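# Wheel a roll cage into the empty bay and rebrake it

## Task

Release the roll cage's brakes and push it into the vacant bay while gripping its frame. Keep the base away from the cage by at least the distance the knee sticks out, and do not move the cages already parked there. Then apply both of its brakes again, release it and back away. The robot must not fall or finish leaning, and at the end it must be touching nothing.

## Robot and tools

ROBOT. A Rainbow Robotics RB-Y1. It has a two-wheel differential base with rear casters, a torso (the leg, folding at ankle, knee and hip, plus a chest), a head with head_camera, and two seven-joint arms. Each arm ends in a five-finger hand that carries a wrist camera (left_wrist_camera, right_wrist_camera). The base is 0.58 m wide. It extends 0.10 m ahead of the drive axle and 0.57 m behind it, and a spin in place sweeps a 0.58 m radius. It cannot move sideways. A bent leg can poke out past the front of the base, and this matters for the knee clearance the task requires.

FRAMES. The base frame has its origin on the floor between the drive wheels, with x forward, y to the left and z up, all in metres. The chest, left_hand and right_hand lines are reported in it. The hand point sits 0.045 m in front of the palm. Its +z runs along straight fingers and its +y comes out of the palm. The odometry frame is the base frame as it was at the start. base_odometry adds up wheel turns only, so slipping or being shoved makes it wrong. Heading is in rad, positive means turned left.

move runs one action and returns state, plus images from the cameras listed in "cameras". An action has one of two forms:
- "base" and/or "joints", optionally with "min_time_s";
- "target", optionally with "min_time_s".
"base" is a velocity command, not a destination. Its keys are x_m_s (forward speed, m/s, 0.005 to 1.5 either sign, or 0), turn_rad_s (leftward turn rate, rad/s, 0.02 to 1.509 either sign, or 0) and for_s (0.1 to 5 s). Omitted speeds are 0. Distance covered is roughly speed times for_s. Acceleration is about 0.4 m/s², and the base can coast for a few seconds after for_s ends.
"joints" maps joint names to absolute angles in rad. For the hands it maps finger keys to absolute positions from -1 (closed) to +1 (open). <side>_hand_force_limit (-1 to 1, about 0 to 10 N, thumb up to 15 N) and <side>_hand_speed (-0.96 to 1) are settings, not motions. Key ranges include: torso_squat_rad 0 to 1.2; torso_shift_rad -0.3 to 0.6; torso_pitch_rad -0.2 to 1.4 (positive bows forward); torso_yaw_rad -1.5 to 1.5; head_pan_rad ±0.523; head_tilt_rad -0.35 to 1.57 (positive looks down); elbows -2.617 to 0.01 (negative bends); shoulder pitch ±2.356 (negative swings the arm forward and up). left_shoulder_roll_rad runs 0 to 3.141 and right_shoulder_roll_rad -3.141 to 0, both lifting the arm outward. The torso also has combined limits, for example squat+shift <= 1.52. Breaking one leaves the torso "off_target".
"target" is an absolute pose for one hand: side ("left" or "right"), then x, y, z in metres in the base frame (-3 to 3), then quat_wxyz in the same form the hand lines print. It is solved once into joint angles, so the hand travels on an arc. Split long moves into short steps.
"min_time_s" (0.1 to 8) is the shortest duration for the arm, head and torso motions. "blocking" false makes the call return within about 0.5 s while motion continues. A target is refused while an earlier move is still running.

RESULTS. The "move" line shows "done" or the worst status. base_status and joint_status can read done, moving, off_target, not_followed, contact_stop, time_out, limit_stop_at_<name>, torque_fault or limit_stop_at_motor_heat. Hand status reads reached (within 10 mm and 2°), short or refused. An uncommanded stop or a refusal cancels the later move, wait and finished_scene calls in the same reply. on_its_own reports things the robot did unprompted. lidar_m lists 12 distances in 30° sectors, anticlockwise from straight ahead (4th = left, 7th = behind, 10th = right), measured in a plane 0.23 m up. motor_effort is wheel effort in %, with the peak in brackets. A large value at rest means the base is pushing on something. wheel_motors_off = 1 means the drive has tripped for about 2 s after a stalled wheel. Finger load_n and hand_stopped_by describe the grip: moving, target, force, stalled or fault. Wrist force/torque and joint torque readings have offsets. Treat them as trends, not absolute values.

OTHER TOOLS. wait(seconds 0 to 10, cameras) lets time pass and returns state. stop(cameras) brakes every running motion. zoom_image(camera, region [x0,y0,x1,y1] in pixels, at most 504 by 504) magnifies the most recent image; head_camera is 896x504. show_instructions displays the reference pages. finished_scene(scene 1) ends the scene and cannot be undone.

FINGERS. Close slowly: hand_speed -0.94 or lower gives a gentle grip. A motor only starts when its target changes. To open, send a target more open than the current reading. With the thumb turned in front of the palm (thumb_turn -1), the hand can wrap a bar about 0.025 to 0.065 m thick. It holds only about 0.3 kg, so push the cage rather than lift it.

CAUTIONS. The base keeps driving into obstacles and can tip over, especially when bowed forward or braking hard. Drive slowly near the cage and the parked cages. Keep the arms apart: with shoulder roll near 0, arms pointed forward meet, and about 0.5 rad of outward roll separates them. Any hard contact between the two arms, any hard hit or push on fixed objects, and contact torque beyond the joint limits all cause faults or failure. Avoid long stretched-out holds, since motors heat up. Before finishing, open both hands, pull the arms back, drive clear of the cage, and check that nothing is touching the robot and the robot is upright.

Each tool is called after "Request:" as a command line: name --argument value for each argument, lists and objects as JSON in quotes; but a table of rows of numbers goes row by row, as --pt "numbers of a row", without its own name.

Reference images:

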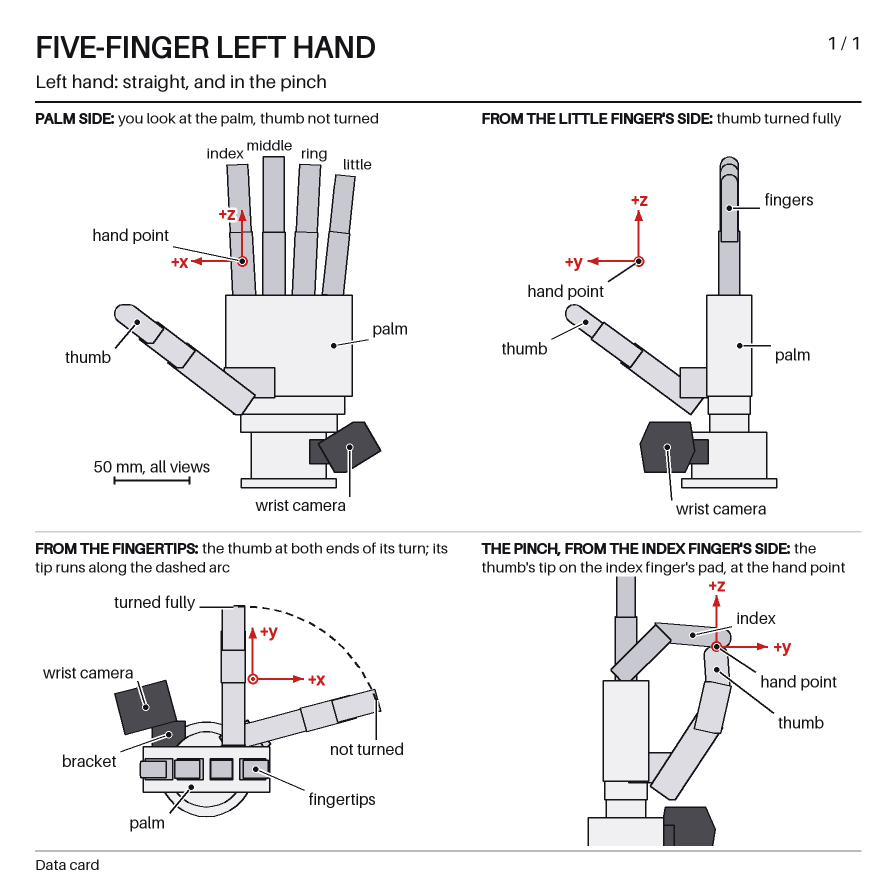

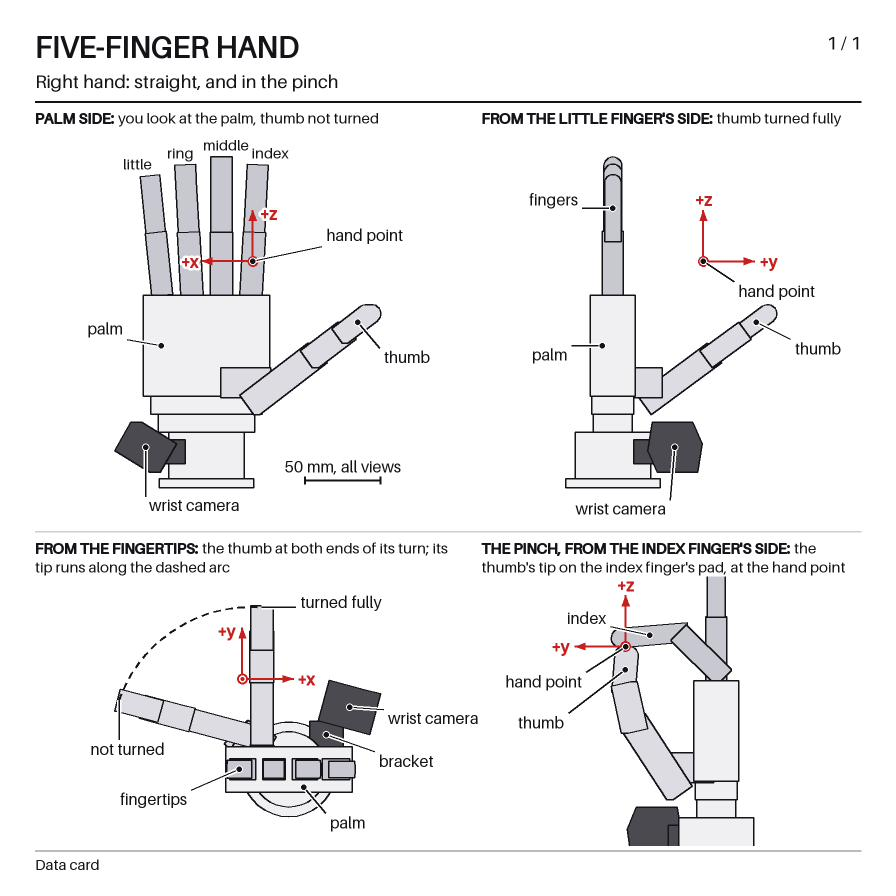

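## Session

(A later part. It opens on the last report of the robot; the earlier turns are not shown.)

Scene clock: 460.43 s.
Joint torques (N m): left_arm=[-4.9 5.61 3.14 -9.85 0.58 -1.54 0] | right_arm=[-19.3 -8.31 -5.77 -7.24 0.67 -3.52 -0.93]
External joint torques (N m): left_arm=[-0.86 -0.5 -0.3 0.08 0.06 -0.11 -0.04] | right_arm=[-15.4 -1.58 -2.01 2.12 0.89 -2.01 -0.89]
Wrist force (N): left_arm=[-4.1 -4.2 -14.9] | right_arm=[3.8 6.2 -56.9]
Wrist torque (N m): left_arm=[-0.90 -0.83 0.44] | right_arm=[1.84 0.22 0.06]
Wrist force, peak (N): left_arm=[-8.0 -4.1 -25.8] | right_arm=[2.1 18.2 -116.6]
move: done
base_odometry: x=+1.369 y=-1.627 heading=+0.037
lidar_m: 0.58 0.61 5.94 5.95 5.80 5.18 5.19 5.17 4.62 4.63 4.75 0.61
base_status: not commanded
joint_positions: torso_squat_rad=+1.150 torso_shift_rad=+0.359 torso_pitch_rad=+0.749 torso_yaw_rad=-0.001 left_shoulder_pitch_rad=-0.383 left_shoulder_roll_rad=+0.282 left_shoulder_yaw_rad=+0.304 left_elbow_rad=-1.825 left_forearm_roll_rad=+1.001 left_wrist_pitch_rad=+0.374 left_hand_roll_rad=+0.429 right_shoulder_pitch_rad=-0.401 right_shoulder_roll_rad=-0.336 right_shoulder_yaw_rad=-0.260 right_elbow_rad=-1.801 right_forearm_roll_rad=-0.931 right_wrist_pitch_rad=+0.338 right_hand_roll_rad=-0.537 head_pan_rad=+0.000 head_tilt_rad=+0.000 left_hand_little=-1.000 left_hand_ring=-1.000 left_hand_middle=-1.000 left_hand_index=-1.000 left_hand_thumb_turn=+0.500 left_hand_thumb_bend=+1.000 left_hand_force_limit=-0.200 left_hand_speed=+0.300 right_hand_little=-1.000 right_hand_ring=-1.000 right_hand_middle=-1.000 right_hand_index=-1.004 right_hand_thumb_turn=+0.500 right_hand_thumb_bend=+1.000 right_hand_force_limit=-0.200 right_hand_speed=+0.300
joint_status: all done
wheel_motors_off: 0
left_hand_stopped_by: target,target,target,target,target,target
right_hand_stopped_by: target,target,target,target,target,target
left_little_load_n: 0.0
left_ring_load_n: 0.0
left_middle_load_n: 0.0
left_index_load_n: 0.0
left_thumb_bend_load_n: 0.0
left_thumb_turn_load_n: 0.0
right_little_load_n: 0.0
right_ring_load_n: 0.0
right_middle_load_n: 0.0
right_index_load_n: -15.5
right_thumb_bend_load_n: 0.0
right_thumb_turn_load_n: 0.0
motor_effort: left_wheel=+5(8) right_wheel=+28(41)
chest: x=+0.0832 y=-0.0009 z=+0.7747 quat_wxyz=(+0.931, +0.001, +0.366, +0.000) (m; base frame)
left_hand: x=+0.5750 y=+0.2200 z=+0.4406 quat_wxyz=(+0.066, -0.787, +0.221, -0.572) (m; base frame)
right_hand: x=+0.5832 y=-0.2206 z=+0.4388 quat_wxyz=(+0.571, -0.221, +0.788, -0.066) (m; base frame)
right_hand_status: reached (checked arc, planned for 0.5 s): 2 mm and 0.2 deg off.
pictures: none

Request:
move --target '{"side": "right", "x": 0.5815, "y": -0.22, "z": 0.44, "quat_wxyz": [0.572, -0.221, 0.787, -0.066]}' --min_time_s 0.4

Request:
move --base '{"x_m_s": 0.02, "for_s": 5}' --blocking false

Request:
wait --seconds 0.1

Request:
move --base '{"x_m_s": 0.06, "for_s": 5}' --blocking false

Request:
wait --seconds 0.3

Request:
wait --seconds 0.5

Request:
move --base '{"x_m_s": 0.12, "for_s": 3}' --blocking false

Request:
wait --seconds 1

Request:
wait --seconds 3 --cameras '["head_camera"]'

Scene clock: 461.40 s.
Joint torques (N m): left_arm=[-5.18 5.69 3.37 -10.01 0.52 -1.62 0.03] | right_arm=[-8.6 -5.93 -1.1 -10.32 -0.68 -1.66 0.33]
External joint torques (N m): left_arm=[-1.14 -0.41 -0.07 -0.08 0 -0.18 -0.01] | right_arm=[-4.84 0.75 2.63 -0.97 -0.45 -0.16 0.37]
Wrist force (N): left_arm=[-3.7 -3.3 -15.1] | right_arm=[4.6 -1.7 -13.2]
Wrist torque (N m): left_arm=[-0.74 -0.89 0.45] | right_arm=[0.22 0.16 0.17]
Wrist force, peak (N): left_arm=[-4.3 -3.9 -15.0] | right_arm=[3.9 6.5 -57.6]
move: done
base_odometry: x=+1.369 y=-1.627 heading=+0.037
lidar_m: 0.59 0.62 5.94 5.96 5.80 5.19 5.20 5.16 4.60 4.63 4.75 0.61
base_status: not commanded
joint_positions: torso_squat_rad=+1.150 torso_shift_rad=+0.360 torso_pitch_rad=+0.749 torso_yaw_rad=+0.000 left_shoulder_pitch_rad=-0.383 left_shoulder_roll_rad=+0.282 left_shoulder_yaw_rad=+0.304 left_elbow_rad=-1.825 left_forearm_roll_rad=+1.001 left_wrist_pitch_rad=+0.374 left_hand_roll_rad=+0.429 right_shoulder_pitch_rad=-0.393 right_shoulder_roll_rad=-0.336 right_shoulder_yaw_rad=-0.259 right_elbow_rad=-1.808 right_forearm_roll_rad=-0.934 right_wrist_pitch_rad=+0.335 right_hand_roll_rad=-0.535 head_pan_rad=+0.000 head_tilt_rad=+0.000 left_hand_little=-1.000 left_hand_ring=-1.000 left_hand_middle=-1.000 left_hand_index=-1.000 left_hand_thumb_turn=+0.500 left_hand_thumb_bend=+1.000 left_hand_force_limit=-0.200 left_hand_speed=+0.300 right_hand_little=-1.000 right_hand_ring=-1.000 right_hand_middle=-1.000 right_hand_index=-1.001 right_hand_thumb_turn=+0.500 right_hand_thumb_bend=+1.000 right_hand_force_limit=-0.200 right_hand_speed=+0.300
joint_status: all done
wheel_motors_off: 0
left_hand_stopped_by: target,target,target,target,target,target
right_hand_stopped_by: target,target,target,target,target,target
left_little_load_n: 0.0
left_ring_load_n: 0.0
left_middle_load_n: 0.0
left_index_load_n: 0.0
left_thumb_bend_load_n: 0.0
left_thumb_turn_load_n: 0.0
right_little_load_n: 0.0
right_ring_load_n: 0.0
right_middle_load_n: 0.0
right_index_load_n: -3.5
right_thumb_bend_load_n: 0.0
right_thumb_turn_load_n: 0.0
motor_effort: left_wheel=+4(6) right_wheel=+11(28)
chest: x=+0.0834 y=-0.0008 z=+0.7746 quat_wxyz=(+0.931, +0.001, +0.366, +0.000) (m; base frame)
left_hand: x=+0.5750 y=+0.2203 z=+0.4402 quat_wxyz=(+0.067, -0.787, +0.221, -0.572) (m; base frame)
right_hand: x=+0.5813 y=-0.2204 z=+0.4391 quat_wxyz=(+0.571, -0.221, +0.788, -0.066) (m; base frame)
right_hand_status: reached (checked arc, planned for 0.4 s): 1 mm and 0.1 deg off.
pictures: none

Scene clock: 461.90 s.
Joint torques (N m): left_arm=[-11.16 6.26 4.94 -8.7 0 -3.63 0.15] | right_arm=[-25.72 -7.61 -2.23 -7.58 0.69 -3.5 0.18]
External joint torques (N m): left_arm=[-7.15 0.1 1.2 1.05 -0.49 -2.2 0.12] | right_arm=[-23.02 -0.94 1.51 1.76 0.93 -2.26 0.22]
Wrist force (N): left_arm=[-3.8 4.8 -50.5] | right_arm=[4.5 4.1 -89.4]
Wrist torque (N m): left_arm=[0.20 -0.79 0.42] | right_arm=[2.68 0.17 0.19]
Wrist force, peak (N): left_arm=[-5.9 3.3 -57.2] | right_arm=[3.9 10.7 -114.2]
move: moving
base_odometry: x=+1.379 y=-1.627 heading=+0.037
lidar_m: 0.58 0.61 5.93 5.96 5.82 5.19 5.21 5.18 4.62 4.64 4.74 0.60
base_status: moving
joint_positions: torso_squat_rad=+1.150 torso_shift_rad=+0.359 torso_pitch_rad=+0.748 torso_yaw_rad=-0.001 left_shoulder_pitch_rad=-0.381 left_shoulder_roll_rad=+0.282 left_shoulder_yaw_rad=+0.304 left_elbow_rad=-1.825 left_forearm_roll_rad=+1.001 left_wrist_pitch_rad=+0.374 left_hand_roll_rad=+0.429 right_shoulder_pitch_rad=-0.388 right_shoulder_roll_rad=-0.335 right_shoulder_yaw_rad=-0.258 right_elbow_rad=-1.809 right_forearm_roll_rad=-0.934 right_wrist_pitch_rad=+0.335 right_hand_roll_rad=-0.535 head_pan_rad=+0.000 head_tilt_rad=+0.000 left_hand_little=-1.000 left_hand_ring=-1.000 left_hand_middle=-1.000 left_hand_index=-1.001 left_hand_thumb_turn=+0.500 left_hand_thumb_bend=+1.000 left_hand_force_limit=-0.200 left_hand_speed=+0.300 right_hand_little=-1.000 right_hand_ring=-1.000 right_hand_middle=-1.000 right_hand_index=-1.004 right_hand_thumb_turn=+0.500 right_hand_thumb_bend=+1.000 right_hand_force_limit=-0.200 right_hand_speed=+0.300
joint_status: not commanded
wheel_motors_off: 0
left_hand_stopped_by: target,target,target,target,target,target
right_hand_stopped_by: target,target,target,target,target,target
left_little_load_n: 0.0
left_ring_load_n: 0.0
left_middle_load_n: 0.0
left_index_load_n: -11.5
left_thumb_bend_load_n: 0.0
left_thumb_turn_load_n: 0.0
right_little_load_n: 0.0
right_ring_load_n: 0.0
right_middle_load_n: 0.0
right_index_load_n: -21.0
right_thumb_bend_load_n: 0.0
right_thumb_turn_load_n: 0.0
motor_effort: left_wheel=+14(21) right_wheel=+48(55)
chest: x=+0.0829 y=-0.0008 z=+0.7748 quat_wxyz=(+0.931, +0.001, +0.365, +0.000) (m; base frame)
left_hand: x=+0.5743 y=+0.2203 z=+0.4402 quat_wxyz=(+0.066, -0.788, +0.221, -0.571) (m; base frame)
right_hand: x=+0.5793 y=-0.2210 z=+0.4381 quat_wxyz=(+0.570, -0.221, +0.789, -0.066) (m; base frame)
pictures: none

Scene clock: 462.00 s.
Joint torques (N m): left_arm=[-9.63 6.73 6.62 -7.95 -0.07 -3.63 0.07] | right_arm=[-19.04 -6.94 -0.52 -7.67 0.32 -2.04 -0.05]
External joint torques (N m): left_arm=[-5.99 0.58 2.93 1.9 -0.58 -2.17 0.03] | right_arm=[-15.96 -0.27 2.9 1.9 0.63 -0.66 -0.02]
Wrist force (N): left_arm=[-0.4 6.6 -37.9] | right_arm=[6.1 -2.6 -63.2]
Wrist torque (N m): left_arm=[-0.18 -0.86 0.54] | right_arm=[1.76 0.13 0.24]
Wrist force, peak (N): left_arm=[-2.4 5.7 -46.6] | right_arm=[5.1 1.6 -80.0]
earlier move: moving
base_odometry: x=+1.381 y=-1.627 heading=+0.037
lidar_m: 0.58 0.61 5.94 5.95 5.81 5.20 5.21 5.17 4.62 4.63 4.73 0.61
base_status: moving
joint_positions: torso_squat_rad=+1.150 torso_shift_rad=+0.359 torso_pitch_rad=+0.748 torso_yaw_rad=-0.001 left_shoulder_pitch_rad=-0.381 left_shoulder_roll_rad=+0.282 left_shoulder_yaw_rad=+0.304 left_elbow_rad=-1.825 left_forearm_roll_rad=+1.001 left_wrist_pitch_rad=+0.375 left_hand_roll_rad=+0.429 right_shoulder_pitch_rad=-0.389 right_shoulder_roll_rad=-0.335 right_shoulder_yaw_rad=-0.259 right_elbow_rad=-1.809 right_forearm_roll_rad=-0.934 right_wrist_pitch_rad=+0.335 right_hand_roll_rad=-0.535 head_pan_rad=+0.000 head_tilt_rad=+0.000 left_hand_little=-1.000 left_hand_ring=-1.000 left_hand_middle=-1.000 left_hand_index=-1.001 left_hand_thumb_turn=+0.500 left_hand_thumb_bend=+1.000 left_hand_force_limit=-0.200 left_hand_speed=+0.300 right_hand_little=-1.000 right_hand_ring=-1.000 right_hand_middle=-1.000 right_hand_index=-1.004 right_hand_thumb_turn=+0.500 right_hand_thumb_bend=+1.000 right_hand_force_limit=-0.200 right_hand_speed=+0.300
joint_status: not commanded
wheel_motors_off: 0
left_hand_stopped_by: target,target,target,target,target,target
right_hand_stopped_by: target,target,target,target,target,target
left_little_load_n: 0.0
left_ring_load_n: 0.0
left_middle_load_n: 0.0
left_index_load_n: -8.5
left_thumb_bend_load_n: 0.0
left_thumb_turn_load_n: 0.0
right_little_load_n: 0.0
right_ring_load_n: 0.0
right_middle_load_n: 0.0
right_index_load_n: -17.5
right_thumb_bend_load_n: 0.0
right_thumb_turn_load_n: 0.0
motor_effort: left_wheel=+6(21) right_wheel=+39(55)
chest: x=+0.0830 y=-0.0009 z=+0.7748 quat_wxyz=(+0.931, +0.001, +0.366, +0.000) (m; base frame)
left_hand: x=+0.5744 y=+0.2199 z=+0.4404 quat_wxyz=(+0.066, -0.787, +0.221, -0.572) (m; base frame)
right_hand: x=+0.5797 y=-0.2210 z=+0.4385 quat_wxyz=(+0.570, -0.221, +0.788, -0.066) (m; base frame)
wait: 0.10 s; no rest
pictures: none

Scene clock: 462.50 s.
Joint torques (N m): left_arm=[-15.18 12.35 17.46 -5.58 -1.46 -8.39 0.51] | right_arm=[-5.32 -6.49 -0.53 -9.78 -0.43 -1.56 -0.12]
External joint torques (N m): left_arm=[-10.93 6.32 14.04 4.62 -2.09 -7.18 0.47] | right_arm=[-2.65 0.2 3.64 -0.44 -0.2 -0.05 -0.08]
Wrist force (N): left_arm=[1.6 24.5 -65.7] | right_arm=[3.4 -1.1 -7.9]
Wrist torque (N m): left_arm=[0.72 -0.79 0.64] | right_arm=[0.05 0.15 0.13]
Wrist force, peak (N): left_arm=[1.5 26.8 -123.5] | right_arm=[13.3 -1.3 -119.1]
move: moving
base_odometry: x=+1.409 y=-1.625 heading=+0.037
lidar_m: 0.58 0.61 5.94 5.94 5.84 5.22 5.24 5.18 4.63 4.65 4.70 0.61
base_status: moving
joint_positions: torso_squat_rad=+1.150 torso_shift_rad=+0.359 torso_pitch_rad=+0.748 torso_yaw_rad=+0.000 left_shoulder_pitch_rad=-0.380 left_shoulder_roll_rad=+0.280 left_shoulder_yaw_rad=+0.301 left_elbow_rad=-1.826 left_forearm_roll_rad=+1.002 left_wrist_pitch_rad=+0.376 left_hand_roll_rad=+0.429 right_shoulder_pitch_rad=-0.391 right_shoulder_roll_rad=-0.335 right_shoulder_yaw_rad=-0.259 right_elbow_rad=-1.808 right_forearm_roll_rad=-0.934 right_wrist_pitch_rad=+0.334 right_hand_roll_rad=-0.535 head_pan_rad=+0.000 head_tilt_rad=+0.000 left_hand_little=-1.000 left_hand_ring=-1.000 left_hand_middle=-1.000 left_hand_index=-1.004 left_hand_thumb_turn=+0.500 left_hand_thumb_bend=+1.000 left_hand_force_limit=-0.200 left_hand_speed=+0.300 right_hand_little=-1.000 right_hand_ring=-1.000 right_hand_middle=-1.000 right_hand_index=-1.001 right_hand_thumb_turn=+0.500 right_hand_thumb_bend=+1.000 right_hand_force_limit=-0.200 right_hand_speed=+0.300
joint_status: not commanded
wheel_motors_off: 0
left_hand_stopped_by: target,target,target,target,target,target
right_hand_stopped_by: target,target,target,target,target,target
left_little_load_n: 0.0
left_ring_load_n: 0.0
left_middle_load_n: 0.0
left_index_load_n: -17.5
left_thumb_bend_load_n: 0.0
left_thumb_turn_load_n: -0.5
right_little_load_n: 0.0
right_ring_load_n: 0.0
right_middle_load_n: 0.0
right_index_load_n: -3.0
right_thumb_bend_load_n: -0.5
right_thumb_turn_load_n: 0.0
motor_effort: left_wheel=+12(31) right_wheel=+20(76)
chest: x=+0.0830 y=-0.0009 z=+0.7748 quat_wxyz=(+0.931, +0.001, +0.366, +0.000) (m; base frame)
left_hand: x=+0.5733 y=+0.2181 z=+0.4397 quat_wxyz=(+0.064, -0.788, +0.221, -0.571) (m; base frame)
right_hand: x=+0.5807 y=-0.2211 z=+0.4393 quat_wxyz=(+0.571, -0.221, +0.788, -0.067) (m; base frame)
pictures: none

Scene clock: 462.80 s.
Joint torques (N m): left_arm=[-23.63 14.61 23.79 -3.41 -2.71 -13.47 1] | right_arm=[-5.43 -6.28 -2.1 -9.72 -0.23 -1.74 -0.13]
External joint torques (N m): left_arm=[-18.54 8.27 19.89 6.11 -3.09 -11.67 0.92] | right_arm=[-1.43 0.4 1.56 -0.36 0 -0.24 -0.09]
Wrist force (N): left_arm=[6.7 45.7 -121.4] | right_arm=[1.7 0.4 -2.2]
Wrist torque (N m): left_arm=[2.88 -0.91 0.84] | right_arm=[-0.05 0.34 0.05]
Wrist force, peak (N): left_arm=[6.7 45.7 -121.4] | right_arm=[1.7 0.4 -2.2]
earlier move: moving
base_odometry: x=+1.427 y=-1.625 heading=+0.037
lidar_m: 0.58 0.61 5.92 5.95 5.86 5.24 5.25 5.19 4.64 4.65 4.68 0.62
base_status: moving
joint_positions: torso_squat_rad=+1.150 torso_shift_rad=+0.359 torso_pitch_rad=+0.749 torso_yaw_rad=+0.000 left_shoulder_pitch_rad=-0.379 left_shoulder_roll_rad=+0.280 left_shoulder_yaw_rad=+0.300 left_elbow_rad=-1.826 left_forearm_roll_rad=+1.002 left_wrist_pitch_rad=+0.376 left_hand_roll_rad=+0.429 right_shoulder_pitch_rad=-0.393 right_shoulder_roll_rad=-0.335 right_shoulder_yaw_rad=-0.259 right_elbow_rad=-1.808 right_forearm_roll_rad=-0.934 right_wrist_pitch_rad=+0.334 right_hand_roll_rad=-0.535 head_pan_rad=+0.000 head_tilt_rad=+0.000 left_hand_little=-1.000 left_hand_ring=-1.000 left_hand_middle=-1.000 left_hand_index=-1.004 left_hand_thumb_turn=+0.500 left_hand_thumb_bend=+1.000 left_hand_force_limit=-0.200 left_hand_speed=+0.300 right_hand_little=-1.000 right_hand_ring=-1.000 right_hand_middle=-1.000 right_hand_index=-1.001 right_hand_thumb_turn=+0.500 right_hand_thumb_bend=+1.000 right_hand_force_limit=-0.200 right_hand_speed=+0.300
joint_status: not commanded
wheel_motors_off: 0
left_hand_stopped_by: target,target,target,target,target,target
right_hand_stopped_by: target,target,target,target,target,target
left_little_load_n: 0.0
left_ring_load_n: 0.0
left_middle_load_n: 0.0
left_index_load_n: -22.0
left_thumb_bend_load_n: 0.0
left_thumb_turn_load_n: 0.0
right_little_load_n: 0.0
right_ring_load_n: 0.0
right_middle_load_n: 0.0
right_index_load_n: -0.5
right_thumb_bend_load_n: 0.0
right_thumb_turn_load_n: 0.0
motor_effort: left_wheel=+27(31) right_wheel=+28(76)
chest: x=+0.0832 y=-0.0008 z=+0.7747 quat_wxyz=(+0.931, +0.001, +0.366, +0.000) (m; base frame)
left_hand: x=+0.5729 y=+0.2180 z=+0.4389 quat_wxyz=(+0.064, -0.788, +0.222, -0.570) (m; base frame)
right_hand: x=+0.5815 y=-0.2199 z=+0.4397 quat_wxyz=(+0.572, -0.221, +0.787, -0.066) (m; base frame)
wait: 0.30 s; no rest
pictures: none

Scene clock: 463.30 s.
Joint torques (N m): left_arm=[-24.51 20.14 35.96 -0.31 -4.24 -17.94 1.49] | right_arm=[-4.52 -6.05 -2.41 -9.98 -0.33 -1.54 0.03]
External joint torques (N m): left_arm=[-20.93 14.18 32.57 9.63 -4.78 -16.47 1.45] | right_arm=[-0.73 0.63 1.26 -0.62 -0.1 -0.04 0.07]
Wrist force (N): left_arm=[14.5 68.9 -128.5] | right_arm=[0.4 0.7 1.0]
Wrist torque (N m): left_arm=[3.91 -1.19 1.02] | right_arm=[-0.13 0.35 0.01]
Wrist force, peak (N): left_arm=[16.0 69.5 -162.2] | right_arm=[2.7 -0.7 -10.5]
earlier move: moving
base_odometry: x=+1.457 y=-1.624 heading=+0.037
lidar_m: 0.59 0.61 5.92 5.93 5.90 5.27 5.28 5.19 4.64 4.65 4.65 0.62
base_status: moving
joint_positions: torso_squat_rad=+1.150 torso_shift_rad=+0.359 torso_pitch_rad=+0.748 torso_yaw_rad=+0.000 left_shoulder_pitch_rad=-0.377 left_shoulder_roll_rad=+0.278 left_shoulder_yaw_rad=+0.296 left_elbow_rad=-1.827 left_forearm_roll_rad=+1.002 left_wrist_pitch_rad=+0.378 left_hand_roll_rad=+0.429 right_shoulder_pitch_rad=-0.394 right_shoulder_roll_rad=-0.335 right_shoulder_yaw_rad=-0.258 right_elbow_rad=-1.808 right_forearm_roll_rad=-0.934 right_wrist_pitch_rad=+0.334 right_hand_roll_rad=-0.535 head_pan_rad=+0.000 head_tilt_rad=+0.000 left_hand_little=-1.000 left_hand_ring=-1.000 left_hand_middle=-1.000 left_hand_index=-1.006 left_hand_thumb_turn=+0.500 left_hand_thumb_bend=+1.000 left_hand_force_limit=-0.200 left_hand_speed=+0.300 right_hand_little=-1.000 right_hand_ring=-1.000 right_hand_middle=-1.000 right_hand_index=-1.000 right_hand_thumb_turn=+0.500 right_hand_thumb_bend=+1.000 right_hand_force_limit=-0.200 right_hand_speed=+0.300
joint_status: not commanded
wheel_motors_off: 0
left_hand_stopped_by: target,target,target,target,target,target
right_hand_stopped_by: target,target,target,target,target,target
left_little_load_n: 0.0
left_ring_load_n: 0.0
left_middle_load_n: 0.0
left_index_load_n: -20.5
left_thumb_bend_load_n: 0.0
left_thumb_turn_load_n: 0.0
right_little_load_n: 0.0
right_ring_load_n: 0.0
right_middle_load_n: 0.0
right_index_load_n: 0.0
right_thumb_bend_load_n: 0.0
right_thumb_turn_load_n: 0.0
motor_effort: left_wheel=+26(37) right_wheel=+34(76)
chest: x=+0.0829 y=-0.0009 z=+0.7748 quat_wxyz=(+0.931, +0.001, +0.365, +0.000) (m; base frame)
left_hand: x=+0.5715 y=+0.2153 z=+0.4385 quat_wxyz=(+0.061, -0.789, +0.222, -0.570) (m; base frame)
right_hand: x=+0.5815 y=-0.2198 z=+0.4402 quat_wxyz=(+0.572, -0.221, +0.787, -0.066) (m; base frame)
wait: 0.50 s; no rest
pictures: none

Scene clock: 473.50 s.
Joint torques (N m): left_arm=[-5.03 6.27 4.99 -8.7 0.26 -1.6 0.25] | right_arm=[-3.66 -6.52 -3.08 -9.54 -0.26 -1.36 -0.17]
External joint torques (N m): left_arm=[-1.11 0.34 1.61 1.22 -0.28 -0.18 0.21] | right_arm=[0.12 0.15 0.64 -0.19 -0.03 0.14 -0.13]
External joint torques when the fault began: left_arm=[-40.18 19.56 40.25 12.74 -5.91 -22.84 2.23]
Wrist force (N): left_arm=[-5.5 -2.9 -15.0] | right_arm=[0.5 0.7 0.8]
Wrist torque (N m): left_arm=[-0.67 -0.60 0.25] | right_arm=[-0.12 0.35 0.03]
Wrist force, peak (N): left_arm=[19.6 100.3 -220.3] | right_arm=[-0.7 1.0 2.5]
move: torque_fault
TORQUE FAULT: left_wrist_pitch_rad reached its load limit. The robot stopped for 10 seconds, dropped its targets and accepts commands again. The stop added 9.7 s to the call.
base_odometry: x=+1.482 y=-1.623 heading=+0.038
lidar_m: 0.61 0.63 5.90 5.92 5.92 5.29 5.31 5.20 4.65 4.66 4.63 0.65
base_status: torque_fault (sent for 0.2 of 3 s)
joint_positions: torso_squat_rad=+1.150 torso_shift_rad=+0.360 torso_pitch_rad=+0.750 torso_yaw_rad=+0.000 left_shoulder_pitch_rad=-0.375 left_shoulder_roll_rad=+0.278 left_shoulder_yaw_rad=+0.295 left_elbow_rad=-1.828 left_forearm_roll_rad=+1.002 left_wrist_pitch_rad=+0.379 left_hand_roll_rad=+0.428 right_shoulder_pitch_rad=-0.394 right_shoulder_roll_rad=-0.335 right_shoulder_yaw_rad=-0.258 right_elbow_rad=-1.808 right_forearm_roll_rad=-0.934 right_wrist_pitch_rad=+0.334 right_hand_roll_rad=-0.535 head_pan_rad=+0.000 head_tilt_rad=+0.000 left_hand_little=-1.000 left_hand_ring=-1.000 left_hand_middle=-1.000 left_hand_index=-1.003 left_hand_thumb_turn=+0.500 left_hand_thumb_bend=+1.000 left_hand_force_limit=-0.200 left_hand_speed=+0.300 right_hand_little=-1.000 right_hand_ring=-1.000 right_hand_middle=-1.000 right_hand_index=-1.000 right_hand_thumb_turn=+0.500 right_hand_thumb_bend=+1.000 right_hand_force_limit=-0.200 right_hand_speed=+0.300
joint_status: not commanded
wheel_motors_off: 0
left_hand_stopped_by: target,target,target,target,target,target
right_hand_stopped_by: target,target,target,target,target,target
left_little_load_n: 0.0
left_ring_load_n: 0.0
left_middle_load_n: 0.0
left_index_load_n: 0.0
left_thumb_bend_load_n: 0.0
left_thumb_turn_load_n: 0.0
right_little_load_n: 0.0
right_ring_load_n: 0.0
right_middle_load_n: 0.0
right_index_load_n: 0.0
right_thumb_bend_load_n: 0.0
right_thumb_turn_load_n: 0.0
motor_effort: left_wheel=-2(55) right_wheel=+1(53)
chest: x=+0.0835 y=-0.0008 z=+0.7746 quat_wxyz=(+0.931, +0.001, +0.366, +0.000) (m; base frame)
left_hand: x=+0.5706 y=+0.2150 z=+0.4364 quat_wxyz=(+0.060, -0.790, +0.222, -0.568) (m; base frame)
right_hand: x=+0.5818 y=-0.2194 z=+0.4394 quat_wxyz=(+0.572, -0.221, +0.787, -0.066) (m; base frame)
pictures: none

not run: a stop that you did not command came earlier in this reply.

not run: a stop that you did not command came earlier in this reply.

Request:
move --base '{"x_m_s": -0.3, "for_s": 1.0}' --joints '{"head_tilt_rad": 0.1}' --cameras '["head_camera"]'

Request:
zoom_image --camera "head_camera" --region '[200, 230, 360, 390]'

Request:
zoom_image --camera "head_camera" --region '[500, 230, 660, 390]'

Scene clock: 476.77 s.
Joint torques (N m): left_arm=[-4.11 5.96 4.61 -8.9 0.3 -1.46 0.23] | right_arm=[-4.11 -6.48 -3.28 -9.36 -0.37 -1.42 -0.15]
External joint torques (N m): left_arm=[-0.19 0.03 1.23 1.02 -0.23 -0.04 0.19] | right_arm=[-0.33 0.18 0.44 -0.01 -0.15 0.09 -0.12]
Wrist force (N): left_arm=[-5.6 -2.8 -15.0] | right_arm=[0.5 0.4 1.0]
Wrist torque (N m): left_arm=[-0.67 -0.57 0.22] | right_arm=[-0.18 0.33 0.02]
Wrist force, peak (N): left_arm=[-5.4 -3.1 -15.3] | right_arm=[0.7 0.8 1.3]
move: done
base_odometry: x=+1.182 y=-1.634 heading=+0.039
lidar_m: 0.92 0.94 6.01 6.01 5.60 5.00 5.02 5.09 4.56 4.56 4.94 0.97
base_status: done (sent for 1 of 1 s)
joint_positions: torso_squat_rad=+1.150 torso_shift_rad=+0.360 torso_pitch_rad=+0.750 torso_yaw_rad=+0.000 left_shoulder_pitch_rad=-0.375 left_shoulder_roll_rad=+0.278 left_shoulder_yaw_rad=+0.295 left_elbow_rad=-1.828 left_forearm_roll_rad=+1.002 left_wrist_pitch_rad=+0.379 left_hand_roll_rad=+0.428 right_shoulder_pitch_rad=-0.394 right_shoulder_roll_rad=-0.335 right_shoulder_yaw_rad=-0.258 right_elbow_rad=-1.808 right_forearm_roll_rad=-0.934 right_wrist_pitch_rad=+0.334 right_hand_roll_rad=-0.535 head_pan_rad=+0.000 head_tilt_rad=+0.100 left_hand_little=-1.000 left_hand_ring=-1.000 left_hand_middle=-1.000 left_hand_index=-1.004 left_hand_thumb_turn=+0.500 left_hand_thumb_bend=+1.000 left_hand_force_limit=-0.200 left_hand_speed=+0.300 right_hand_little=-1.000 right_hand_ring=-1.000 right_hand_middle=-1.000 right_hand_index=-1.000 right_hand_thumb_turn=+0.500 right_hand_thumb_bend=+1.000 right_hand_force_limit=-0.200 right_hand_speed=+0.300
joint_status: all done
wheel_motors_off: 0
left_hand_stopped_by: target,target,target,target,target,target
right_hand_stopped_by: target,target,target,target,target,target
left_little_load_n: 0.0
left_ring_load_n: 0.0
left_middle_load_n: 0.0
left_index_load_n: 0.0
left_thumb_bend_load_n: -0.5
left_thumb_turn_load_n: 0.0
right_little_load_n: 0.0
right_ring_load_n: 0.0
right_middle_load_n: 0.0
right_index_load_n: 0.0
right_thumb_bend_load_n: 0.0
right_thumb_turn_load_n: 0.0
motor_effort: left_wheel=+6(19) right_wheel=-8(21)
chest: x=+0.0836 y=-0.0008 z=+0.7745 quat_wxyz=(+0.931, +0.001, +0.366, +0.000) (m; base frame)
left_hand: x=+0.5707 y=+0.2150 z=+0.4363 quat_wxyz=(+0.060, -0.790, +0.223, -0.568) (m; base frame)
right_hand: x=+0.5818 y=-0.2195 z=+0.4392 quat_wxyz=(+0.572, -0.221, +0.787, -0.066) (m; base frame)
pictures: head_camera
camera_calibration:
head_camera: T_world_to_cam=[[0.0119583, -0.997831, 0.0647366, -0.0587578], [-0.677139, -0.0557183, -0.733743, 0.864566], [0.735758, -0.0350613, -0.676336, 0.373079], [0, 0, 0, 1]] pos_world=[0.311637, 0.00262241, 0.8905]

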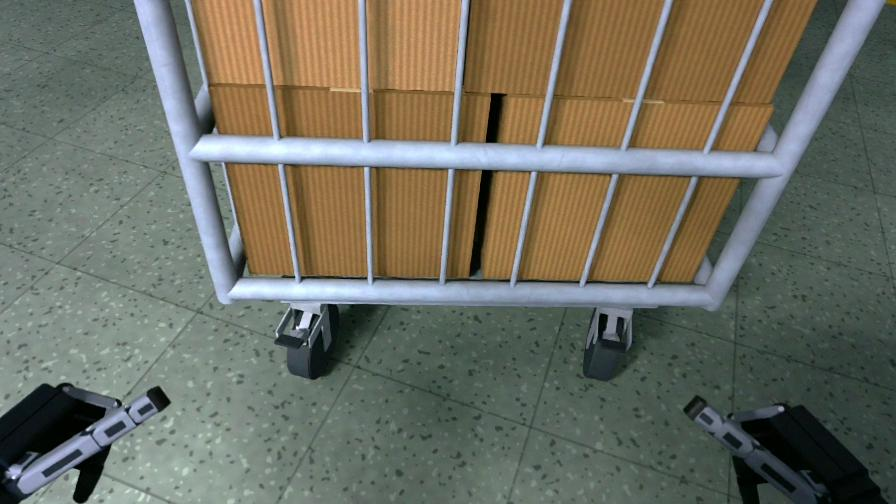

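Scaled by 3.150 from the camera's 896x504 image, which has a finer 1280x720 frame.

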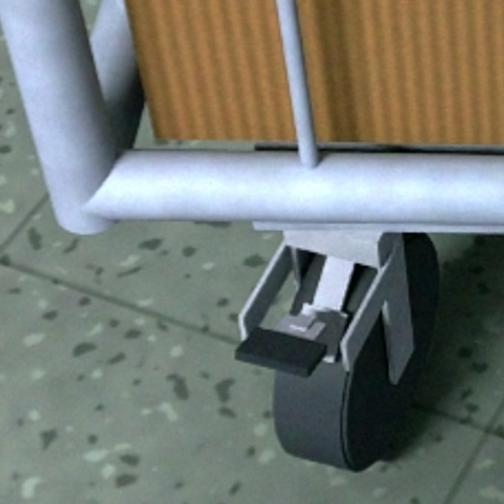

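Scaled by 3.150 from the camera's 896x504 image, which has a finer 1280x720 frame.

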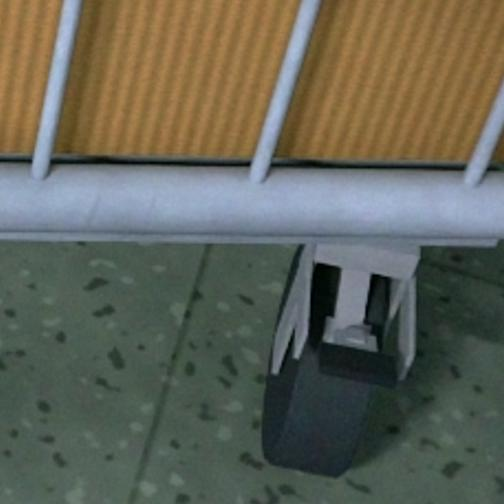

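Request:
move --joints '{"left_shoulder_pitch_rad": -0.145, "left_shoulder_roll_rad": 0.354, "left_shoulder_yaw_rad": -0.285, "left_elbow_rad": -1.295, "left_forearm_roll_rad": 3.066, "left_wrist_pitch_rad": -0.126, "left_hand_roll_rad": 0.269, "right_shoulder_pitch_rad": -0.04, "right_shoulder_roll_rad": -0.3, "right_shoulder_yaw_rad": 0.084, "right_elbow_rad": -1.576, "right_forearm_roll_rad": -2.935, "right_wrist_pitch_rad": -0.372, "right_hand_roll_rad": -0.278, "head_tilt_rad": 0.5, "left_hand_index": 0.1, "left_hand_middle": 0.1, "left_hand_ring": 0.1, "left_hand_little": -0.8, "right_hand_index": 0.1, "right_hand_middle": 0.1, "right_hand_ring": 0.1, "right_hand_little": -0.8}' --min_time_s 1.3

Request:
move --base '{"x_m_s": 0.3, "for_s": 1.53}' --cameras '["all"]'

Scene clock: 482.17 s.
Joint torques (N m): left_arm=[2.76 3.53 1.93 -4.87 -0.43 1.27 0.07] | right_arm=[4.06 -2.93 -2.07 -6.22 0.28 0.75 0.09]
External joint torques (N m): left_arm=[-1.61 0.1 0.81 -0.01 -0.34 0.35 0.07] | right_arm=[-0.78 0.79 -0.12 -0.25 0.18 -0.03 0.09]
Wrist force (N): left_arm=[-0.5 -7.1 -12.1] | right_arm=[-3.7 -4.2 3.8]
Wrist torque (N m): left_arm=[-1.12 -0.87 0.46] | right_arm=[-0.63 0.60 -0.34]
Wrist force, peak (N): left_arm=[-4.7 -6.5 -14.6] | right_arm=[-2.1 -6.9 3.7]
move: done
base_odometry: x=+1.182 y=-1.634 heading=+0.039
lidar_m: 0.91 0.94 6.00 6.02 5.60 5.01 5.02 5.10 4.56 4.57 4.95 0.96
base_status: not commanded
joint_positions: torso_squat_rad=+1.150 torso_shift_rad=+0.360 torso_pitch_rad=+0.750 torso_yaw_rad=+0.000 left_shoulder_pitch_rad=-0.145 left_shoulder_roll_rad=+0.354 left_shoulder_yaw_rad=-0.285 left_elbow_rad=-1.295 left_forearm_roll_rad=+3.066 left_wrist_pitch_rad=-0.126 left_hand_roll_rad=+0.269 right_shoulder_pitch_rad=-0.040 right_shoulder_roll_rad=-0.300 right_shoulder_yaw_rad=+0.084 right_elbow_rad=-1.576 right_forearm_roll_rad=-2.935 right_wrist_pitch_rad=-0.372 right_hand_roll_rad=-0.278 head_pan_rad=+0.000 head_tilt_rad=+0.500 left_hand_little=-0.800 left_hand_ring=+0.100 left_hand_middle=+0.100 left_hand_index=+0.100 left_hand_thumb_turn=+0.500 left_hand_thumb_bend=+1.000 left_hand_force_limit=-0.200 left_hand_speed=+0.300 right_hand_little=-0.800 right_hand_ring=+0.100 right_hand_middle=+0.100 right_hand_index=+0.100 right_hand_thumb_turn=+0.500 right_hand_thumb_bend=+1.000 right_hand_force_limit=-0.200 right_hand_speed=+0.300
joint_status: all done
wheel_motors_off: 0
left_hand_stopped_by: target,target,target,target,target,target
right_hand_stopped_by: target,target,target,target,target,target
left_little_load_n: 0.0
left_ring_load_n: 0.0
left_middle_load_n: 0.0
left_index_load_n: 0.0
left_thumb_bend_load_n: 0.0
left_thumb_turn_load_n: 0.0
right_little_load_n: 0.0
right_ring_load_n: 0.0
right_middle_load_n: 0.0
right_index_load_n: 0.0
right_thumb_bend_load_n: 0.0
right_thumb_turn_load_n: 0.0
motor_effort: left_wheel=+7(10) right_wheel=-9(11)
chest: x=+0.0836 y=-0.0008 z=+0.7745 quat_wxyz=(+0.931, +0.001, +0.366, +0.000) (m; base frame)
left_hand: x=+0.3197 y=+0.2393 z=+0.1601 quat_wxyz=(-0.200, -0.780, -0.575, -0.147) (m; base frame)
right_hand: x=+0.3516 y=-0.3236 z=+0.2119 quat_wxyz=(+0.225, +0.609, +0.750, +0.125) (m; base frame)
pictures: none

Scene clock: 484.90 s.
Joint torques (N m): left_arm=[3.48 3.24 1.91 -4.79 -0.31 1.17 0.06] | right_arm=[5.43 -2.61 -2.04 -6.48 0.42 0.66 0.07]
External joint torques (N m): left_arm=[-0.89 -0.19 0.79 0.08 -0.22 0.26 0.06] | right_arm=[0.58 1.11 -0.08 -0.51 0.32 -0.12 0.07]
Wrist force (N): left_arm=[0.0 -7.5 -12.1] | right_arm=[-3.4 -4.0 3.8]
Wrist torque (N m): left_arm=[-1.18 -0.96 0.51] | right_arm=[-0.62 0.54 -0.32]
Wrist force, peak (N): left_arm=[-0.2 -8.0 -12.4] | right_arm=[-3.7 -4.7 4.1]
move: done
base_odometry: x=+1.642 y=-1.616 heading=+0.040
lidar_m: 0.45 0.47 5.85 5.87 6.09 5.45 5.46 5.26 4.70 4.71 4.46 0.48
base_status: done (sent for 1.53 of 1.53 s)
joint_positions: torso_squat_rad=+1.150 torso_shift_rad=+0.360 torso_pitch_rad=+0.750 torso_yaw_rad=+0.000 left_shoulder_pitch_rad=-0.145 left_shoulder_roll_rad=+0.354 left_shoulder_yaw_rad=-0.285 left_elbow_rad=-1.295 left_forearm_roll_rad=+3.066 left_wrist_pitch_rad=-0.126 left_hand_roll_rad=+0.269 right_shoulder_pitch_rad=-0.040 right_shoulder_roll_rad=-0.300 right_shoulder_yaw_rad=+0.084 right_elbow_rad=-1.576 right_forearm_roll_rad=-2.935 right_wrist_pitch_rad=-0.372 right_hand_roll_rad=-0.278 head_pan_rad=+0.000 head_tilt_rad=+0.500 left_hand_little=-0.800 left_hand_ring=+0.100 left_hand_middle=+0.100 left_hand_index=+0.100 left_hand_thumb_turn=+0.500 left_hand_thumb_bend=+1.000 left_hand_force_limit=-0.200 left_hand_speed=+0.300 right_hand_little=-0.800 right_hand_ring=+0.100 right_hand_middle=+0.100 right_hand_index=+0.100 right_hand_thumb_turn=+0.500 right_hand_thumb_bend=+1.000 right_hand_force_limit=-0.200 right_hand_speed=+0.300
joint_status: not commanded
wheel_motors_off: 0
left_hand_stopped_by: target,target,target,target,target,target
right_hand_stopped_by: target,target,target,target,target,target
left_little_load_n: 0.0
left_ring_load_n: 0.0
left_middle_load_n: 0.0
left_index_load_n: 0.0
left_thumb_bend_load_n: 0.0
left_thumb_turn_load_n: 0.0
right_little_load_n: 0.0
right_ring_load_n: 0.0
right_middle_load_n: 0.0
right_index_load_n: 0.5
right_thumb_bend_load_n: 0.0
right_thumb_turn_load_n: 0.0
motor_effort: left_wheel=+4(24) right_wheel=-8(30)
chest: x=+0.0837 y=-0.0008 z=+0.7745 quat_wxyz=(+0.930, +0.001, +0.366, +0.000) (m; base frame)
left_hand: x=+0.3198 y=+0.2393 z=+0.1601 quat_wxyz=(-0.200, -0.780, -0.575, -0.147) (m; base frame)
right_hand: x=+0.3517 y=-0.3236 z=+0.2119 quat_wxyz=(+0.225, +0.609, +0.750, +0.125) (m; base frame)
pictures: head_camera, left_wrist_camera, right_wrist_camera
camera_calibration:
head_camera: T_world_to_cam=[[0.0368924, -0.997821, 0.0546977, -0.055606], [-0.909484, -0.0562067, -0.411921, 0.627965], [0.414098, -0.03455, -0.909576, 0.660233], [0, 0, 0, 1]] pos_world=[0.299775, 0.00262207, 0.862246]
left_wrist_camera: T_world_to_cam=[[-0.701845, 0.54327, -0.460729, 0.170915], [0.198602, 0.770383, 0.605861, -0.351152], [0.684084, 0.333718, -0.648584, -0.0817817], [0, 0, 0, 1]] pos_world=[0.245641, 0.204961, 0.238453]
right_wrist_camera: T_world_to_cam=[[0.790603, 0.471592, 0.390573, -0.212238], [0.0688271, -0.702247, 0.708598, -0.402518], [0.608448, -0.533338, -0.587657, -0.149151], [0, 0, 0, 1]] pos_world=[0.286251, -0.262126, 0.280468]

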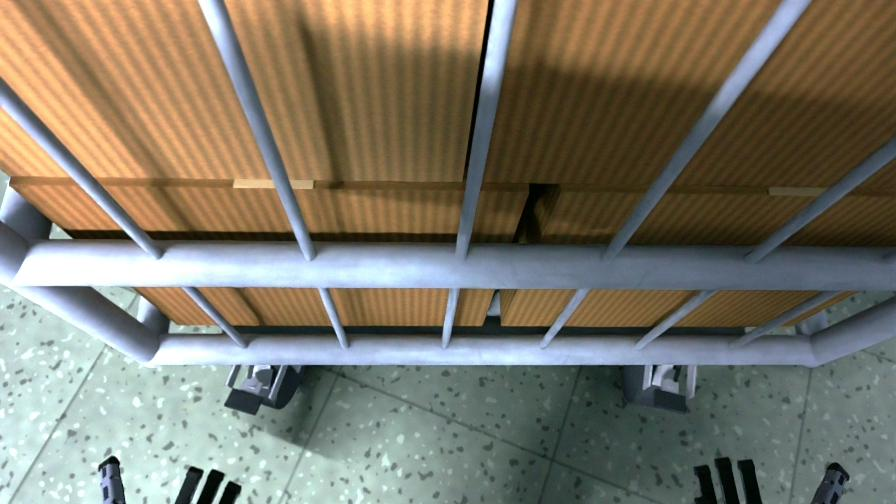

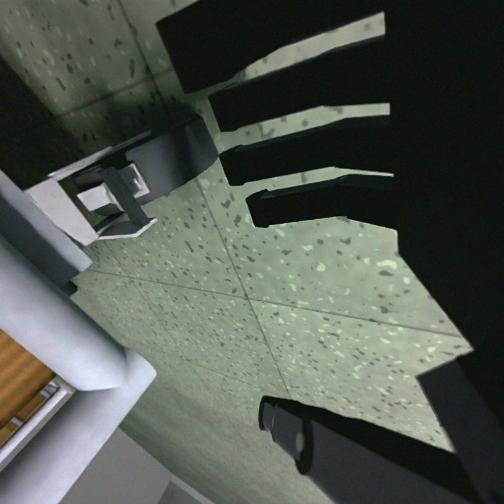

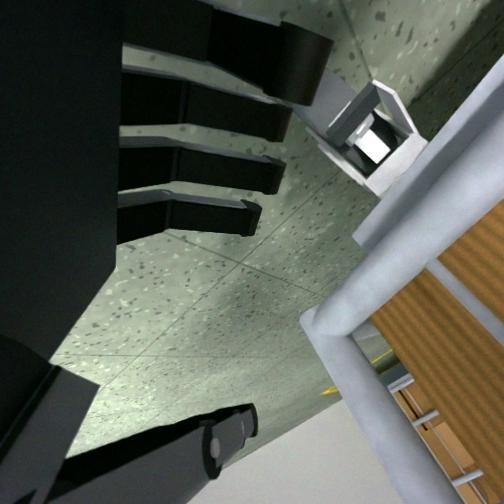

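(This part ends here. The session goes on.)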